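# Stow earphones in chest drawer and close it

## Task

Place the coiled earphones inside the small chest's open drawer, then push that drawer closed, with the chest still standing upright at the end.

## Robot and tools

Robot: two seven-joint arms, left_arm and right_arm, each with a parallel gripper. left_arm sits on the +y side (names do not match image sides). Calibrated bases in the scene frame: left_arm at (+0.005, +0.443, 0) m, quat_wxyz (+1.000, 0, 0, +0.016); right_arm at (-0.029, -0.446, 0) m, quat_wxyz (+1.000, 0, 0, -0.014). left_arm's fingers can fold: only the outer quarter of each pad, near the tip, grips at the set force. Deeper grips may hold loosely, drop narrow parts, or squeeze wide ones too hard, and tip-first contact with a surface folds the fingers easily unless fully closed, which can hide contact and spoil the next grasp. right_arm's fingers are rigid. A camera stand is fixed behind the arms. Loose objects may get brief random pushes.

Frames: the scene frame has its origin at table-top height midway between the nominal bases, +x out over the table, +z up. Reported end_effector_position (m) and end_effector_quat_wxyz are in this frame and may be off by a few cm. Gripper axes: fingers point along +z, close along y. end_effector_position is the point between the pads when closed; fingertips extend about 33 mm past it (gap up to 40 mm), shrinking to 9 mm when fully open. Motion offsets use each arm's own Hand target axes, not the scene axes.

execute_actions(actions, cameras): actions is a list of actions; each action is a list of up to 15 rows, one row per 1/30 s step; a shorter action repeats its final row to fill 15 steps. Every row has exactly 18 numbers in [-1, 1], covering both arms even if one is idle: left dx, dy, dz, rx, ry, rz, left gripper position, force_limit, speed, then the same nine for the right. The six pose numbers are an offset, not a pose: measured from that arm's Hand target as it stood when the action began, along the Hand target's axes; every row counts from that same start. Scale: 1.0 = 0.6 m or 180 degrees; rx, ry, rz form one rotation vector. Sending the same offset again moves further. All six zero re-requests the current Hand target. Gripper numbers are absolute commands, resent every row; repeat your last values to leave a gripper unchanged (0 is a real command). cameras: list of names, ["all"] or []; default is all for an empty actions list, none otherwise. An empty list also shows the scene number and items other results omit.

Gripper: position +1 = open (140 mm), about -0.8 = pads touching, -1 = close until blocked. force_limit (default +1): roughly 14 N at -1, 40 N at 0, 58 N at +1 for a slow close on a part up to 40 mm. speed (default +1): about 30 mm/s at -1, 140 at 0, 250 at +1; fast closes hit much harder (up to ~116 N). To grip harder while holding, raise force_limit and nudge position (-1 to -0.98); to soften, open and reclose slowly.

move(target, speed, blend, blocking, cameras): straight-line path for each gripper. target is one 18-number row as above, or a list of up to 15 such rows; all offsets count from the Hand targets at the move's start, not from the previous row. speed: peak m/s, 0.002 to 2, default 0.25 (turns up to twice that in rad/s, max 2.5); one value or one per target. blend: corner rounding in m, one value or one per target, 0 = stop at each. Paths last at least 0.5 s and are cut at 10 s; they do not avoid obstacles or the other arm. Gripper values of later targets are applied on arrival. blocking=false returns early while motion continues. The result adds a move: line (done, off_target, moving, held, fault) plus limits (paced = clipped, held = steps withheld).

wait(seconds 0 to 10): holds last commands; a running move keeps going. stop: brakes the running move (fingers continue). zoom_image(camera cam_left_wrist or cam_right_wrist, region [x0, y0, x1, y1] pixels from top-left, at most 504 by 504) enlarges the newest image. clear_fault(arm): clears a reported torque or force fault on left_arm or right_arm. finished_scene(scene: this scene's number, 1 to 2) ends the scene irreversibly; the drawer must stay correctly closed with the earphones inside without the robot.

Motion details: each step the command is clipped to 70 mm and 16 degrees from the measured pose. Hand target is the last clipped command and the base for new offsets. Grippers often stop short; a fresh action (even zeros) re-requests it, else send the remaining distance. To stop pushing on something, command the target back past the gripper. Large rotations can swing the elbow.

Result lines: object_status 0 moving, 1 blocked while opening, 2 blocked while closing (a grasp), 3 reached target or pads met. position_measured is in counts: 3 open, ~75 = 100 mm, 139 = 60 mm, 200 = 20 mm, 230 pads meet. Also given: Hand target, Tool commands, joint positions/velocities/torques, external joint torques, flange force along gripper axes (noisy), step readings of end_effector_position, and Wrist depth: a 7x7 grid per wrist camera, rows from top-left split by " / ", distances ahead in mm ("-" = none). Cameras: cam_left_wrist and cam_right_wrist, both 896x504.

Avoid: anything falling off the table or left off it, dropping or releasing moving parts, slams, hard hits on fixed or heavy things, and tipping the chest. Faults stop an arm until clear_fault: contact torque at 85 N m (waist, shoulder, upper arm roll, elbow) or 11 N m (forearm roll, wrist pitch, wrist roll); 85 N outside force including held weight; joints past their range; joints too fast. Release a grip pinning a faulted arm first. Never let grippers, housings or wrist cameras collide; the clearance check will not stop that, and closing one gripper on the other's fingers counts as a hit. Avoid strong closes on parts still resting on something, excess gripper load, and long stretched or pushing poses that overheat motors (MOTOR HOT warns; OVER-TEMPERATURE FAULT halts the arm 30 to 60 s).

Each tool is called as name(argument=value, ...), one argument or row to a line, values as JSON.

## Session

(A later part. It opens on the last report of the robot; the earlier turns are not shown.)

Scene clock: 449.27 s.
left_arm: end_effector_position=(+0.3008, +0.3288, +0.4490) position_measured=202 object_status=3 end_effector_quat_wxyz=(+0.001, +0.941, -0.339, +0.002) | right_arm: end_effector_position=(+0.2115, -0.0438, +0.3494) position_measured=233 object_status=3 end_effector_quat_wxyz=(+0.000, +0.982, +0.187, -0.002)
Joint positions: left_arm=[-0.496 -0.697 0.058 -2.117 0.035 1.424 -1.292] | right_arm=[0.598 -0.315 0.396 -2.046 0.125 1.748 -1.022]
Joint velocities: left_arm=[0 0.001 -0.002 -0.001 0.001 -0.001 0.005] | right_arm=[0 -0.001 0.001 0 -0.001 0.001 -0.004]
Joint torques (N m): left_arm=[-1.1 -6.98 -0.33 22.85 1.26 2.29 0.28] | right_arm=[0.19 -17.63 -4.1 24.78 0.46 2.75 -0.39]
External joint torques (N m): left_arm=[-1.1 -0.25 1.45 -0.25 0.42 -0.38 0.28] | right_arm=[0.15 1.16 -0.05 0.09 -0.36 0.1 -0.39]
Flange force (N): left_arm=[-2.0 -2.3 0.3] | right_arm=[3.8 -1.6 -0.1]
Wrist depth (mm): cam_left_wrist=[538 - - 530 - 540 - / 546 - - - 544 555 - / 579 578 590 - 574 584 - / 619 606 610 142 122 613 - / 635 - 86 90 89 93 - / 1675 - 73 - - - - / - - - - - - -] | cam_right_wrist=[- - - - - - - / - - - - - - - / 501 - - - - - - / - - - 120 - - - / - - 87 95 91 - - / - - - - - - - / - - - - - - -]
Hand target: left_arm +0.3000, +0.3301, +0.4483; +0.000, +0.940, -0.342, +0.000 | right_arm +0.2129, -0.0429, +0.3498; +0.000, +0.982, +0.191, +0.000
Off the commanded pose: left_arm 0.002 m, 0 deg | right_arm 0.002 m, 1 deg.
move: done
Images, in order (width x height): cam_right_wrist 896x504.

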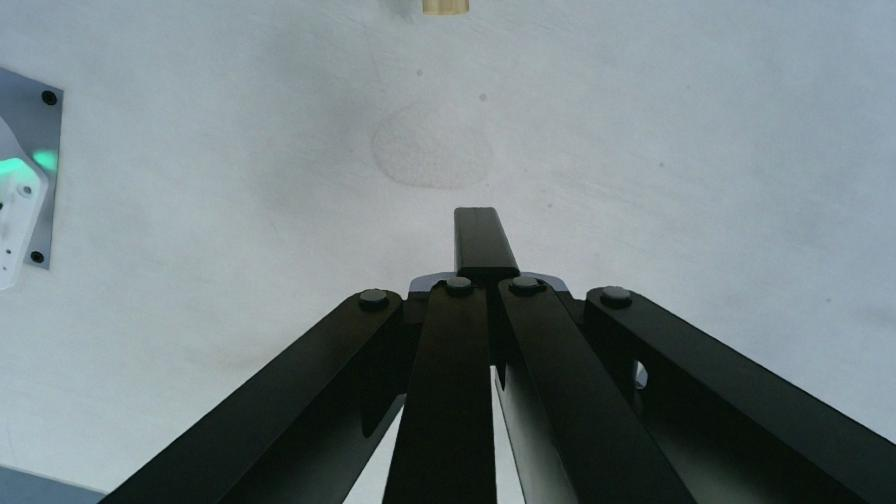

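move(
  target=[0,0,0,0,0,0,-0.58,-1,-1,0,-0.0183,0.2247,0,0,0,-1,-1,0],
  speed=0.2,
  cameras=["cam_right_wrist"],
)

Scene clock: 482.23 s.
left_arm: end_effector_position=(+0.3008, +0.3288, +0.4490) position_measured=202 object_status=3 end_effector_quat_wxyz=(+0.001, +0.940, -0.340, +0.002) | right_arm: end_effector_position=(+0.2075, -0.0328, +0.2157) position_measured=233 object_status=3 end_effector_quat_wxyz=(+0.000, +0.981, +0.193, -0.002)
Joint positions: left_arm=[-0.496 -0.697 0.058 -2.117 0.035 1.424 -1.29] | right_arm=[0.6 -0.228 0.457 -2.309 0.119 2.098 -1.002]
Joint velocities: left_arm=[within noise] | right_arm=[0 0 0 -0.001 0.001 0.004 0.004]
Joint torques (N m): left_arm=[-0.64 -6.97 -0.61 22.85 1.19 2.31 0.35] | right_arm=[-0.65 -19.68 -2.71 23.83 0.37 2.78 0.12]
External joint torques (N m): left_arm=[-0.66 -0.32 1.16 -0.21 0.35 -0.36 0.35] | right_arm=[-0.6 1.06 0.53 -0.27 -0.34 0.14 0.12]
Flange force (N): left_arm=[-2.1 -2.0 0.3] | right_arm=[3.1 -2.4 2.3]
Wrist depth (mm): cam_left_wrist=[522 519 - 517 - 511 557 / - 536 553 - 555 - - / - - 583 - 563 - 584 / 610 - 613 142 123 621 - / 642 - 86 90 89 88 630 / 1686 - 74 - - - 678 / - - - - - - -] | cam_right_wrist=[- - 333 - - - - / - - - - - - - / - - - - - - 355 / - - - 121 - - 367 / - - 87 95 91 391 - / 435 - - - - - - / - - - - - - -]
Hand target: left_arm +0.3000, +0.3301, +0.4483; +0.000, +0.940, -0.342, +0.000 | right_arm +0.2088, -0.0328, +0.2150; +0.000, +0.982, +0.191, +0.000
Off the commanded pose: left_arm 0.002 m, 0 deg | right_arm 0.001 m, 0 deg.
move: done
Images, in order (width x height): cam_right_wrist 896x504.

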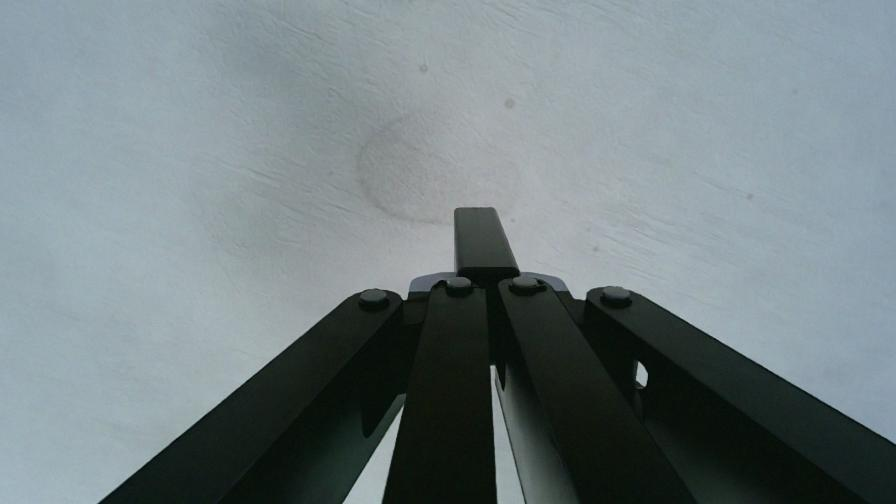

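move(
  target=[0,0,0,0,0,0,-0.58,-1,-1,0.075,0,0,0,0,0,-1,-1,0],
  speed=0.12,
  cameras=["cam_right_wrist"],
)

Scene clock: 498.53 s.
left_arm: end_effector_position=(+0.3008, +0.3288, +0.4490) position_measured=202 object_status=3 end_effector_quat_wxyz=(+0.001, +0.940, -0.340, +0.002) | right_arm: end_effector_position=(+0.2498, -0.0153, +0.2151) position_measured=233 object_status=3 end_effector_quat_wxyz=(-0.002, +0.982, +0.190, +0.000)
Joint positions: left_arm=[-0.496 -0.697 0.058 -2.117 0.035 1.424 -1.29] | right_arm=[0.564 -0.107 0.449 -2.195 0.057 2.099 -1.001]
Joint torques (N m): left_arm=[-0.68 -6.95 -0.54 22.88 1.21 2.3 0.34] | right_arm=[-0.11 -23.9 -1.5 24.36 0.39 2.46 -0.03]
External joint torques (N m): left_arm=[-0.63 -0.39 1.34 -0.13 0.38 -0.36 0.34] | right_arm=[-0.06 0.93 0.09 0.2 -0.32 -0.18 -0.03]
Flange force (N): left_arm=[-2.3 -2.3 0.0] | right_arm=[3.6 -2.4 0.3]
Wrist depth (mm): cam_left_wrist=[516 520 - - - 511 541 / 586 - 550 - - - 557 / 587 550 562 - - - 594 / 606 596 - 142 142 607 - / 619 - 86 90 89 93 686 / 1686 - 73 - - - 678 / - - - - - - -] | cam_right_wrist=[- - 149 154 162 - - / - - - - - - - / - 359 - - - - - / - - - 120 - - - / - - 92 95 91 - - / - - - - - - - / - - - - - - -]
Hand target: left_arm +0.3000, +0.3301, +0.4483; +0.000, +0.940, -0.342, +0.000 | right_arm +0.2505, -0.0160, +0.2150; +0.000, +0.982, +0.191, +0.000
Off the commanded pose: left_arm 0.002 m, 0 deg | right_arm 0.001 m, 0 deg.
move: done
Images, in order (width x height): cam_right_wrist 896x504.

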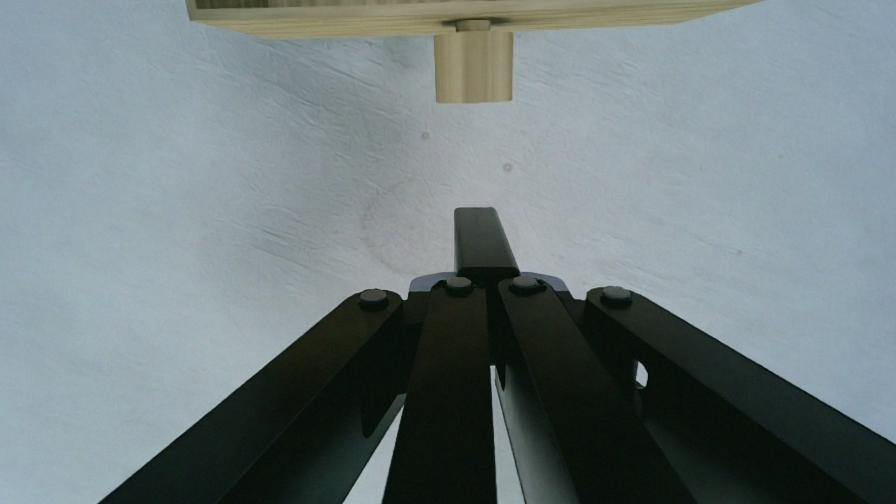

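move(
  target=[0,0,0,0,0,0,-0.58,-1,-1,0.02,-0.001,0.042,0,0,-0.0136,-1,-1,0],
  speed=0.12,
  cameras=["cam_right_wrist"],
)

Scene clock: 527.07 s.
left_arm: end_effector_position=(+0.3008, +0.3288, +0.4490) position_measured=202 object_status=3 end_effector_quat_wxyz=(+0.001, +0.940, -0.340, +0.002) | right_arm: end_effector_position=(+0.2596, -0.0107, +0.1901) position_measured=233 object_status=3 end_effector_quat_wxyz=(+0.000, +0.978, +0.209, -0.002)
Joint positions: left_arm=[-0.496 -0.697 0.058 -2.117 0.035 1.424 -1.29] | right_arm=[0.561 -0.044 0.447 -2.195 0.026 2.152 -1.025]
Joint velocities: left_arm=[within noise] | right_arm=[0 -0.001 0 -0.001 -0.002 0.002 -0.005]
Joint torques (N m): left_arm=[-0.7 -6.98 -0.59 22.85 1.2 2.31 0.31] | right_arm=[-0.26 -25.81 -0.91 23.71 0.33 2.74 -0.2]
External joint torques (N m): left_arm=[-0.64 -0.36 1.26 -0.18 0.37 -0.36 0.31] | right_arm=[-0.27 0.83 -0.28 -0.1 -0.36 0.1 -0.2]
Flange force (N): left_arm=[-2.2 -2.1 0.2] | right_arm=[2.6 -0.5 1.5]
Wrist depth (mm): cam_left_wrist=[- - - 545 - - - / 555 557 - 541 547 552 556 / - 593 - 580 584 - - / - - - 141 121 - - / - - 85 90 89 93 657 / 1653 - 73 - - - 665 / - - - - - - -] | cam_right_wrist=[- 131 170 144 134 145 123 / - - - 136 - 304 - / - - - - - - - / - - - 120 - - - / - - 87 95 91 - - / - - - - - - - / - - - - - - -]
Hand target: left_arm +0.3000, +0.3301, +0.4483; +0.000, +0.940, -0.342, +0.000 | right_arm +0.2614, -0.0109, +0.1898; +0.000, +0.977, +0.212, +0.000
Off the commanded pose: left_arm 0.002 m, 0 deg | right_arm 0.002 m, 0 deg.
move: done
Images, in order (width x height): cam_right_wrist 896x504.

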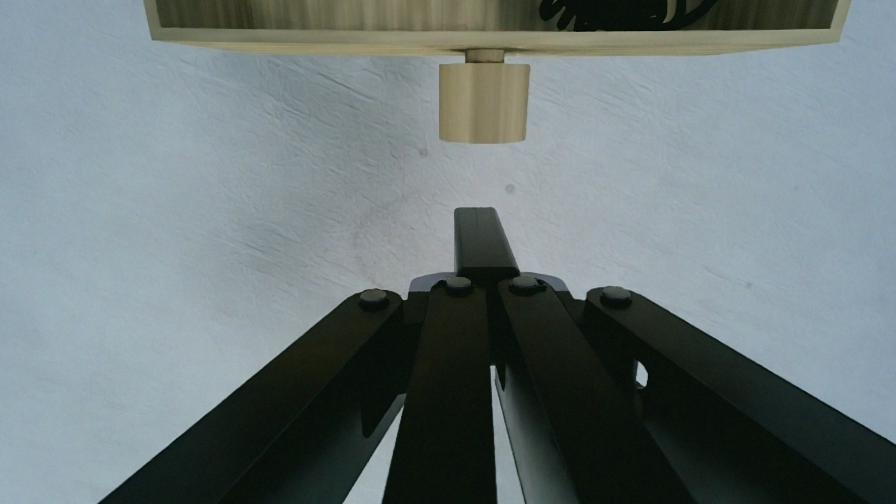

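move(
  target=[
    [0,0,0,0,0,0,-0.58,-1,-1,0.03,0,0,0,0,0,-1,-1,0],
    [0,0,0,0,0,0,-0.58,-1,-1,0.058,0,0,0,0,0,-1,-1,0],
    [0,0,0,0,0,0,-0.58,-1,-1,0.183,0,0,0,0,0,-1,-1,0],
  ],
  speed=[0.1,0.035,0.06],
  blend=[0.004,0.004,0],
  cameras=["cam_right_wrist"],
)

Scene clock: 551.60 s.
left_arm: end_effector_position=(+0.3008, +0.3288, +0.4490) position_measured=202 object_status=3 end_effector_quat_wxyz=(+0.001, +0.940, -0.340, +0.002) | right_arm: end_effector_position=(+0.3612, +0.0353, +0.1899) position_measured=233 object_status=3 end_effector_quat_wxyz=(-0.002, +0.978, +0.208, +0.000)
Joint positions: left_arm=[-0.496 -0.697 0.058 -2.117 0.035 1.424 -1.29] | right_arm=[0.548 0.258 0.401 -1.833 -0.11 2.07 -1.029]
Joint velocities: left_arm=[within noise] | right_arm=[-0.001 -0.001 0.001 0.001 -0.003 -0.005 -0.002]
Joint torques (N m): left_arm=[-0.66 -6.93 -0.55 22.93 1.21 2.3 0.3] | right_arm=[0.21 -36.65 3.66 24.62 0.29 2.41 -0.21]
External joint torques (N m): left_arm=[-0.65 -0.43 1.26 -0.03 0.37 -0.36 0.3] | right_arm=[0.27 0.96 0.23 0.46 -0.43 -0.25 -0.21]
Flange force (N): left_arm=[-2.1 -2.1 -0.2] | right_arm=[5.1 -2.8 -0.1]
Wrist depth (mm): cam_left_wrist=[512 - 519 - - - - / - 546 - 575 548 571 568 / 572 606 - 557 566 572 - / - - 621 142 601 - - / 648 642 86 90 89 88 - / 1733 - 73 - - - - / - - - - - - -] | cam_right_wrist=[- 139 172 171 168 164 124 / 323 138 177 176 136 151 123 / - - 342 141 - - - / - - - 121 - - - / - - 87 95 91 - 364 / - - - - - - - / - - - - - - -]
Hand target: left_arm +0.3000, +0.3301, +0.4483; +0.000, +0.940, -0.342, +0.000 | right_arm +0.3614, +0.0346, +0.1898; +0.000, +0.977, +0.212, +0.000
Off the commanded pose: left_arm 0.002 m, 0 deg | right_arm 0.001 m, 1 deg.
move: done
Images, in order (width x height): cam_right_wrist 896x504.

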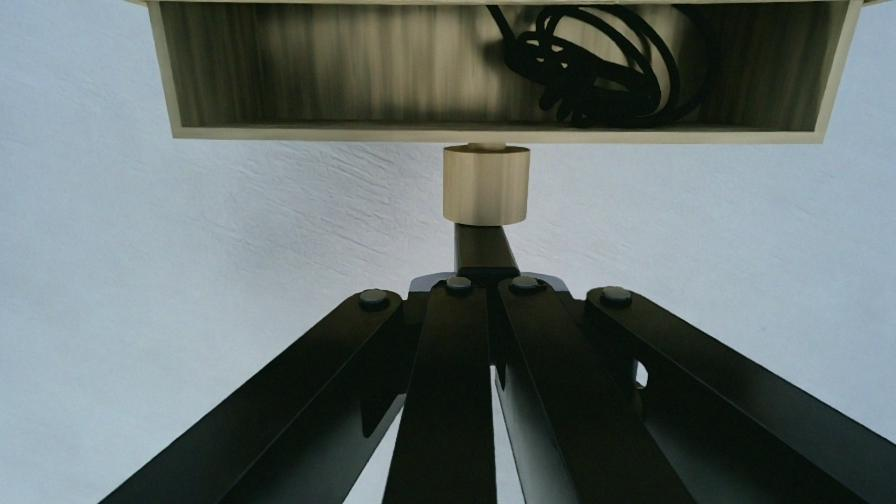

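move(
  target=[0,0,0,0,0,0,-0.58,-1,-1,0.0433,0,0,0,0,0,-1,-1,0],
  speed=0.05,
  cameras=["cam_right_wrist"],
)

Scene clock: 562.10 s.
left_arm: end_effector_position=(+0.3008, +0.3288, +0.4490) position_measured=202 object_status=3 end_effector_quat_wxyz=(+0.001, +0.940, -0.340, +0.002) | right_arm: end_effector_position=(+0.3849, +0.0461, +0.1899) position_measured=233 object_status=3 end_effector_quat_wxyz=(-0.002, +0.978, +0.208, +0.000)
Joint positions: left_arm=[-0.496 -0.697 0.058 -2.117 0.035 1.424 -1.29] | right_arm=[0.551 0.332 0.393 -1.73 -0.137 2.037 -1.033]
Joint velocities: left_arm=[within noise] | right_arm=[0 0.001 -0.001 0.001 -0.001 -0.004 -0.002]
Joint torques (N m): left_arm=[-0.65 -6.87 -0.63 22.9 1.21 2.31 0.28] | right_arm=[0.3 -39.24 4.59 24.72 0.28 2.39 -0.21]
External joint torques (N m): left_arm=[-0.67 -0.17 1.11 -0.19 0.37 -0.36 0.28] | right_arm=[0.21 1 0.15 0.55 -0.46 -0.25 -0.21]
Flange force (N): left_arm=[-1.6 -2.0 0.0] | right_arm=[6.0 -3.0 -0.3]
Wrist depth (mm): cam_left_wrist=[- - 525 - - 538 - / 538 - - 553 555 - - / - 582 - - - 586 572 / - - - 142 122 - 601 / - - 86 90 89 93 638 / 1664 - 74 - - - - / - - - - - - -] | cam_right_wrist=[- 112 111 111 110 110 110 / - 117 116 116 116 115 114 / - - - 142 - - - / - - - 121 - - 348 / - - 87 95 92 - - / - - - - - - - / - - - - - - -]
Hand target: left_arm +0.3000, +0.3301, +0.4483; +0.000, +0.940, -0.342, +0.000 | right_arm +0.3850, +0.0454, +0.1898; +0.000, +0.977, +0.212, +0.000
Off the commanded pose: left_arm 0.002 m, 0 deg | right_arm 0.001 m, 1 deg.
move: done
Images, in order (width x height): cam_right_wrist 896x504.

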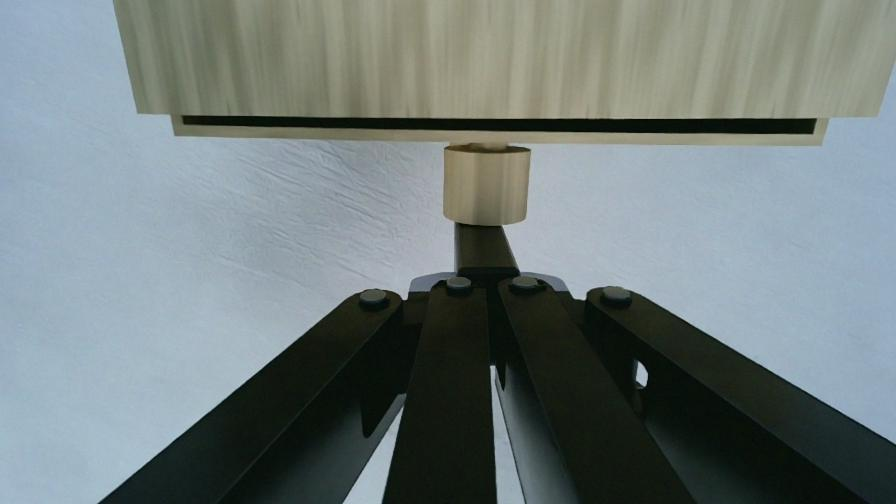

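move(
  target=[0,0,0,0,0,0,-0.58,-1,-1,0.0133,0,0,0,0,0,-1,-1,0],
  speed=0.03,
  cameras=["cam_right_wrist"],
)

Scene clock: 569.47 s.
left_arm: end_effector_position=(+0.3008, +0.3288, +0.4490) position_measured=202 object_status=3 end_effector_quat_wxyz=(+0.001, +0.940, -0.340, +0.002) | right_arm: end_effector_position=(+0.3915, +0.0490, +0.1898) position_measured=233 object_status=3 end_effector_quat_wxyz=(-0.001, +0.978, +0.208, -0.001)
Joint positions: left_arm=[-0.496 -0.697 0.058 -2.117 0.035 1.424 -1.29] | right_arm=[0.551 0.356 0.392 -1.697 -0.145 2.024 -1.034]
Joint torques (N m): left_arm=[-0.63 -6.93 -0.53 22.94 1.19 2.31 0.33] | right_arm=[0.16 -40.09 4.71 24.99 0.27 2.57 -0.21]
External joint torques (N m): left_arm=[-0.69 -0.27 1.15 -0.14 0.35 -0.36 0.33] | right_arm=[0.15 0.85 0.08 0.84 -0.47 -0.07 -0.21]
Flange force (N): left_arm=[-1.8 -2.0 -0.1] | right_arm=[6.6 -3.2 -0.5]
Wrist depth (mm): cam_left_wrist=[- 523 - - - - 524 / 548 - - - 590 - 548 / 563 - - - - - - / - - 621 142 122 610 618 / 645 - 86 96 89 93 662 / 1698 - 73 - - - 674 / - - - - - - -] | cam_right_wrist=[- 112 111 110 110 110 110 / - 117 116 116 115 115 115 / - - - 142 - - - / - - - 120 - - - / - - 87 95 91 - - / - - - - - - - / - - - - - - -]
Hand target: left_arm +0.3000, +0.3301, +0.4483; +0.000, +0.940, -0.342, +0.000 | right_arm +0.3923, +0.0487, +0.1898; +0.000, +0.977, +0.212, +0.000
Off the commanded pose: left_arm 0.002 m, 0 deg | right_arm 0.001 m, 0 deg.
move: done
Images, in order (width x height): cam_right_wrist 896x504.

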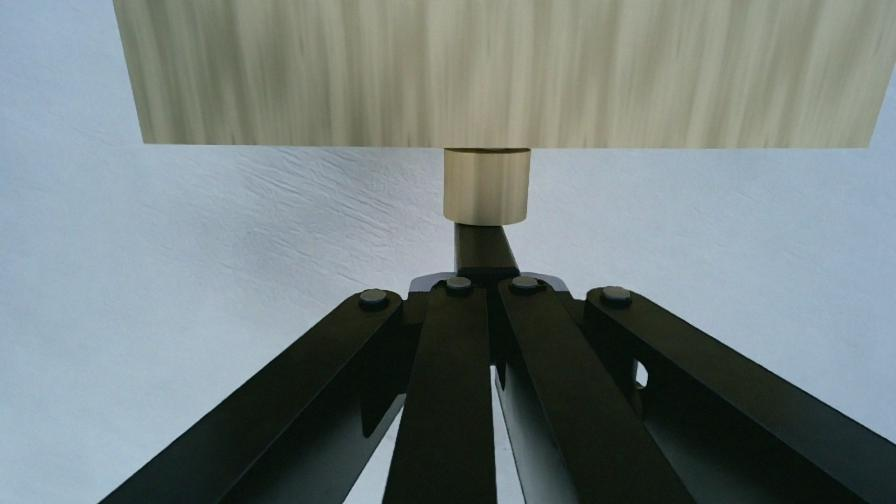

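move(
  target=[0,0,0,0,0,0,-0.58,-1,-1,0.0058,0,0,0,0,0,-1,-1,0],
  speed=0.02,
  cameras=["cam_right_wrist"],
)

Scene clock: 578.60 s.
left_arm: end_effector_position=(+0.3008, +0.3288, +0.4490) position_measured=202 object_status=3 end_effector_quat_wxyz=(+0.001, +0.940, -0.340, +0.002) | right_arm: end_effector_position=(+0.3921, +0.0493, +0.1898) position_measured=233 object_status=3 end_effector_quat_wxyz=(+0.001, +0.978, +0.209, -0.004)
Joint positions: left_arm=[-0.496 -0.697 0.058 -2.117 0.035 1.424 -1.29] | right_arm=[0.553 0.365 0.392 -1.683 -0.147 2.011 -1.034]
Joint torques (N m): left_arm=[-0.63 -6.94 -0.53 22.88 1.19 2.3 0.31] | right_arm=[-0.42 -39.14 4.12 25.13 -0.07 3.72 -0.25]
External joint torques (N m): left_arm=[-0.64 -0.23 1.26 -0.22 0.36 -0.38 0.31] | right_arm=[-0.56 2.22 -0.74 0.89 -0.82 1.09 -0.25]
Flange force (N): left_arm=[-1.9 -2.2 0.2] | right_arm=[9.7 -3.4 3.2]
Wrist depth (mm): cam_left_wrist=[- - 524 523 524 506 529 / - 534 547 531 - 542 - / 576 576 - 580 566 594 589 / - 603 - 142 122 612 609 / - - 86 90 89 88 - / 1653 - 73 - - - - / - - - - - - -] | cam_right_wrist=[- 111 111 110 110 110 110 / - 116 116 116 115 115 115 / - - - 142 118 - - / - 361 - 120 - - - / - - 87 95 91 - - / - - - - - - - / - - - - - - -]
Hand target: left_arm +0.3000, +0.3301, +0.4483; +0.000, +0.940, -0.342, +0.000 | right_arm +0.3954, +0.0501, +0.1898; +0.000, +0.977, +0.212, +0.000
Off the commanded pose: left_arm 0.002 m, 0 deg | right_arm 0.003 m, 1 deg.
move: done
Images, in order (width x height): cam_right_wrist 896x504.

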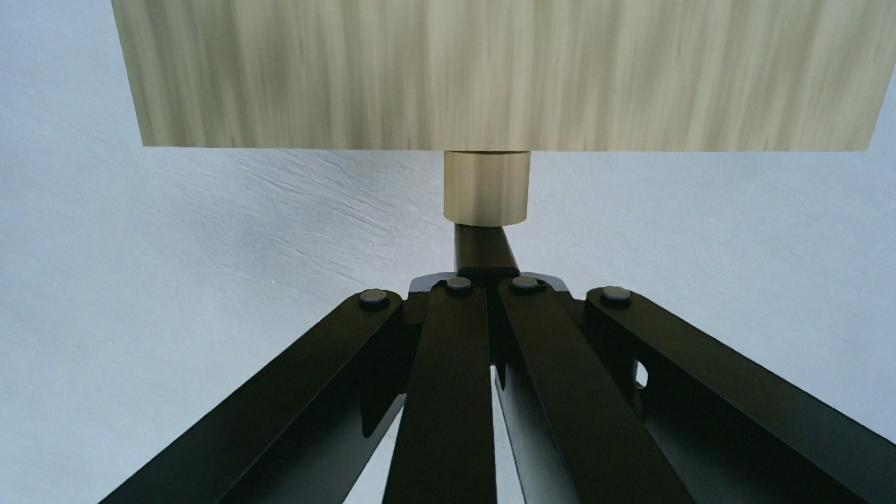

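move(
  target=[
    [0,0,0,0,0,0,-0.58,-1,-1,-0.12,0,0,0,0,0,-1,-1,0],
    [0,0,0,0,0,0,-0.58,-1,-1,-0.15,0,-0.28,0,0.25,0,-1,-1,0],
  ],
  speed=[0.1,0.2],
  blend=[0.02,0],
  cameras=["cam_right_wrist"],
)

Scene clock: 591.10 s.
left_arm: end_effector_position=(+0.3008, +0.3288, +0.4490) position_measured=202 object_status=3 end_effector_quat_wxyz=(+0.001, +0.940, -0.340, +0.002) | right_arm: end_effector_position=(+0.3136, +0.0126, +0.3574) position_measured=233 object_status=3 end_effector_quat_wxyz=(-0.078, +0.902, +0.200, +0.374)
Joint positions: left_arm=[-0.496 -0.697 0.058 -2.117 0.035 1.424 -1.29] | right_arm=[0.428 -0.563 0.621 -2.514 -0.263 2.69 -0.754]
Joint velocities: left_arm=[within noise] | right_arm=[-0.001 0 0 0.001 -0.001 0.002 0.005]
Joint torques (N m): left_arm=[-0.7 -6.89 -0.62 22.87 1.18 2.32 0.35] | right_arm=[-0.59 -9.28 -9.07 23.48 1.39 3.2 0.18]
External joint torques (N m): left_arm=[-0.72 -0.24 1.13 -0.14 0.34 -0.35 0.35] | right_arm=[-0.7 -0.3 0.07 -0.75 0.14 0.07 0.15]
Flange force (N): left_arm=[-1.8 -2.1 0.0] | right_arm=[-2.3 0.6 1.2]
Wrist depth (mm): cam_left_wrist=[- - - 533 508 - - / - 555 557 561 519 - - / 593 - 572 574 - - - / - - - 142 121 - 621 / - - 86 90 89 88 645 / 1610 - 74 - - - 676 / - - - - - - -] | cam_right_wrist=[759 - - 415 408 - - / - - 367 376 374 - 680 / - 595 346 350 353 - - / - - - 132 396 - - / - - 87 92 92 - - / - - - - - - 469 / - - - - - - -]
Hand target: left_arm +0.3000, +0.3301, +0.4483; +0.000, +0.940, -0.342, +0.000 | right_arm +0.3135, +0.0129, +0.3578; -0.081, +0.903, +0.196, +0.374
Off the commanded pose: left_arm 0.002 m, 0 deg | right_arm 0.000 m, 1 deg.
move: done
Images, in order (width x height): cam_right_wrist 896x504.

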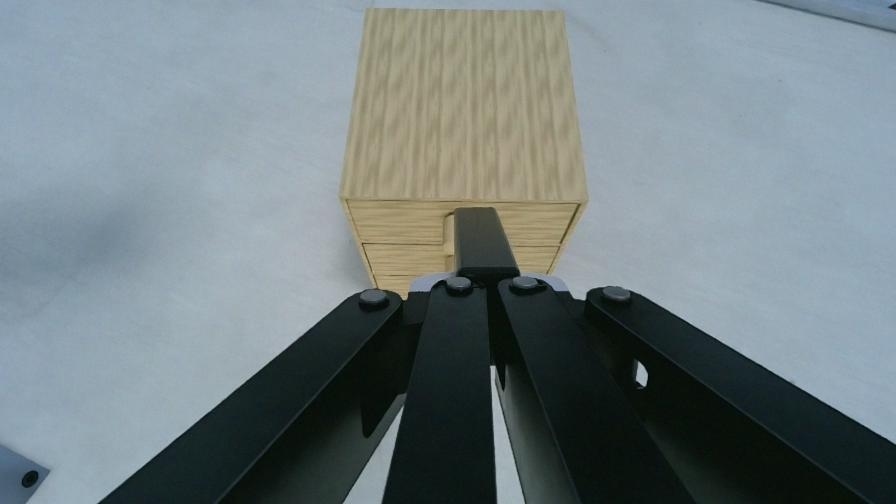

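zoom_image(
  camera="cam_right_wrist",
  region=[320, 170, 620, 310],
)

Scaled by 1.680 from the camera's 896x504 image, which has a finer 1280x720 frame.

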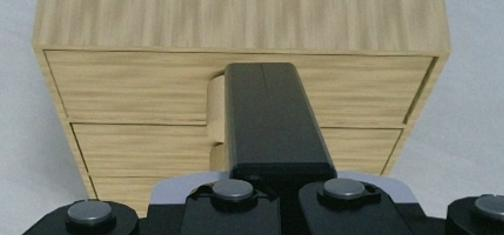

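finished_scene(
  scene=2,
)

The scene is finished: the task was done.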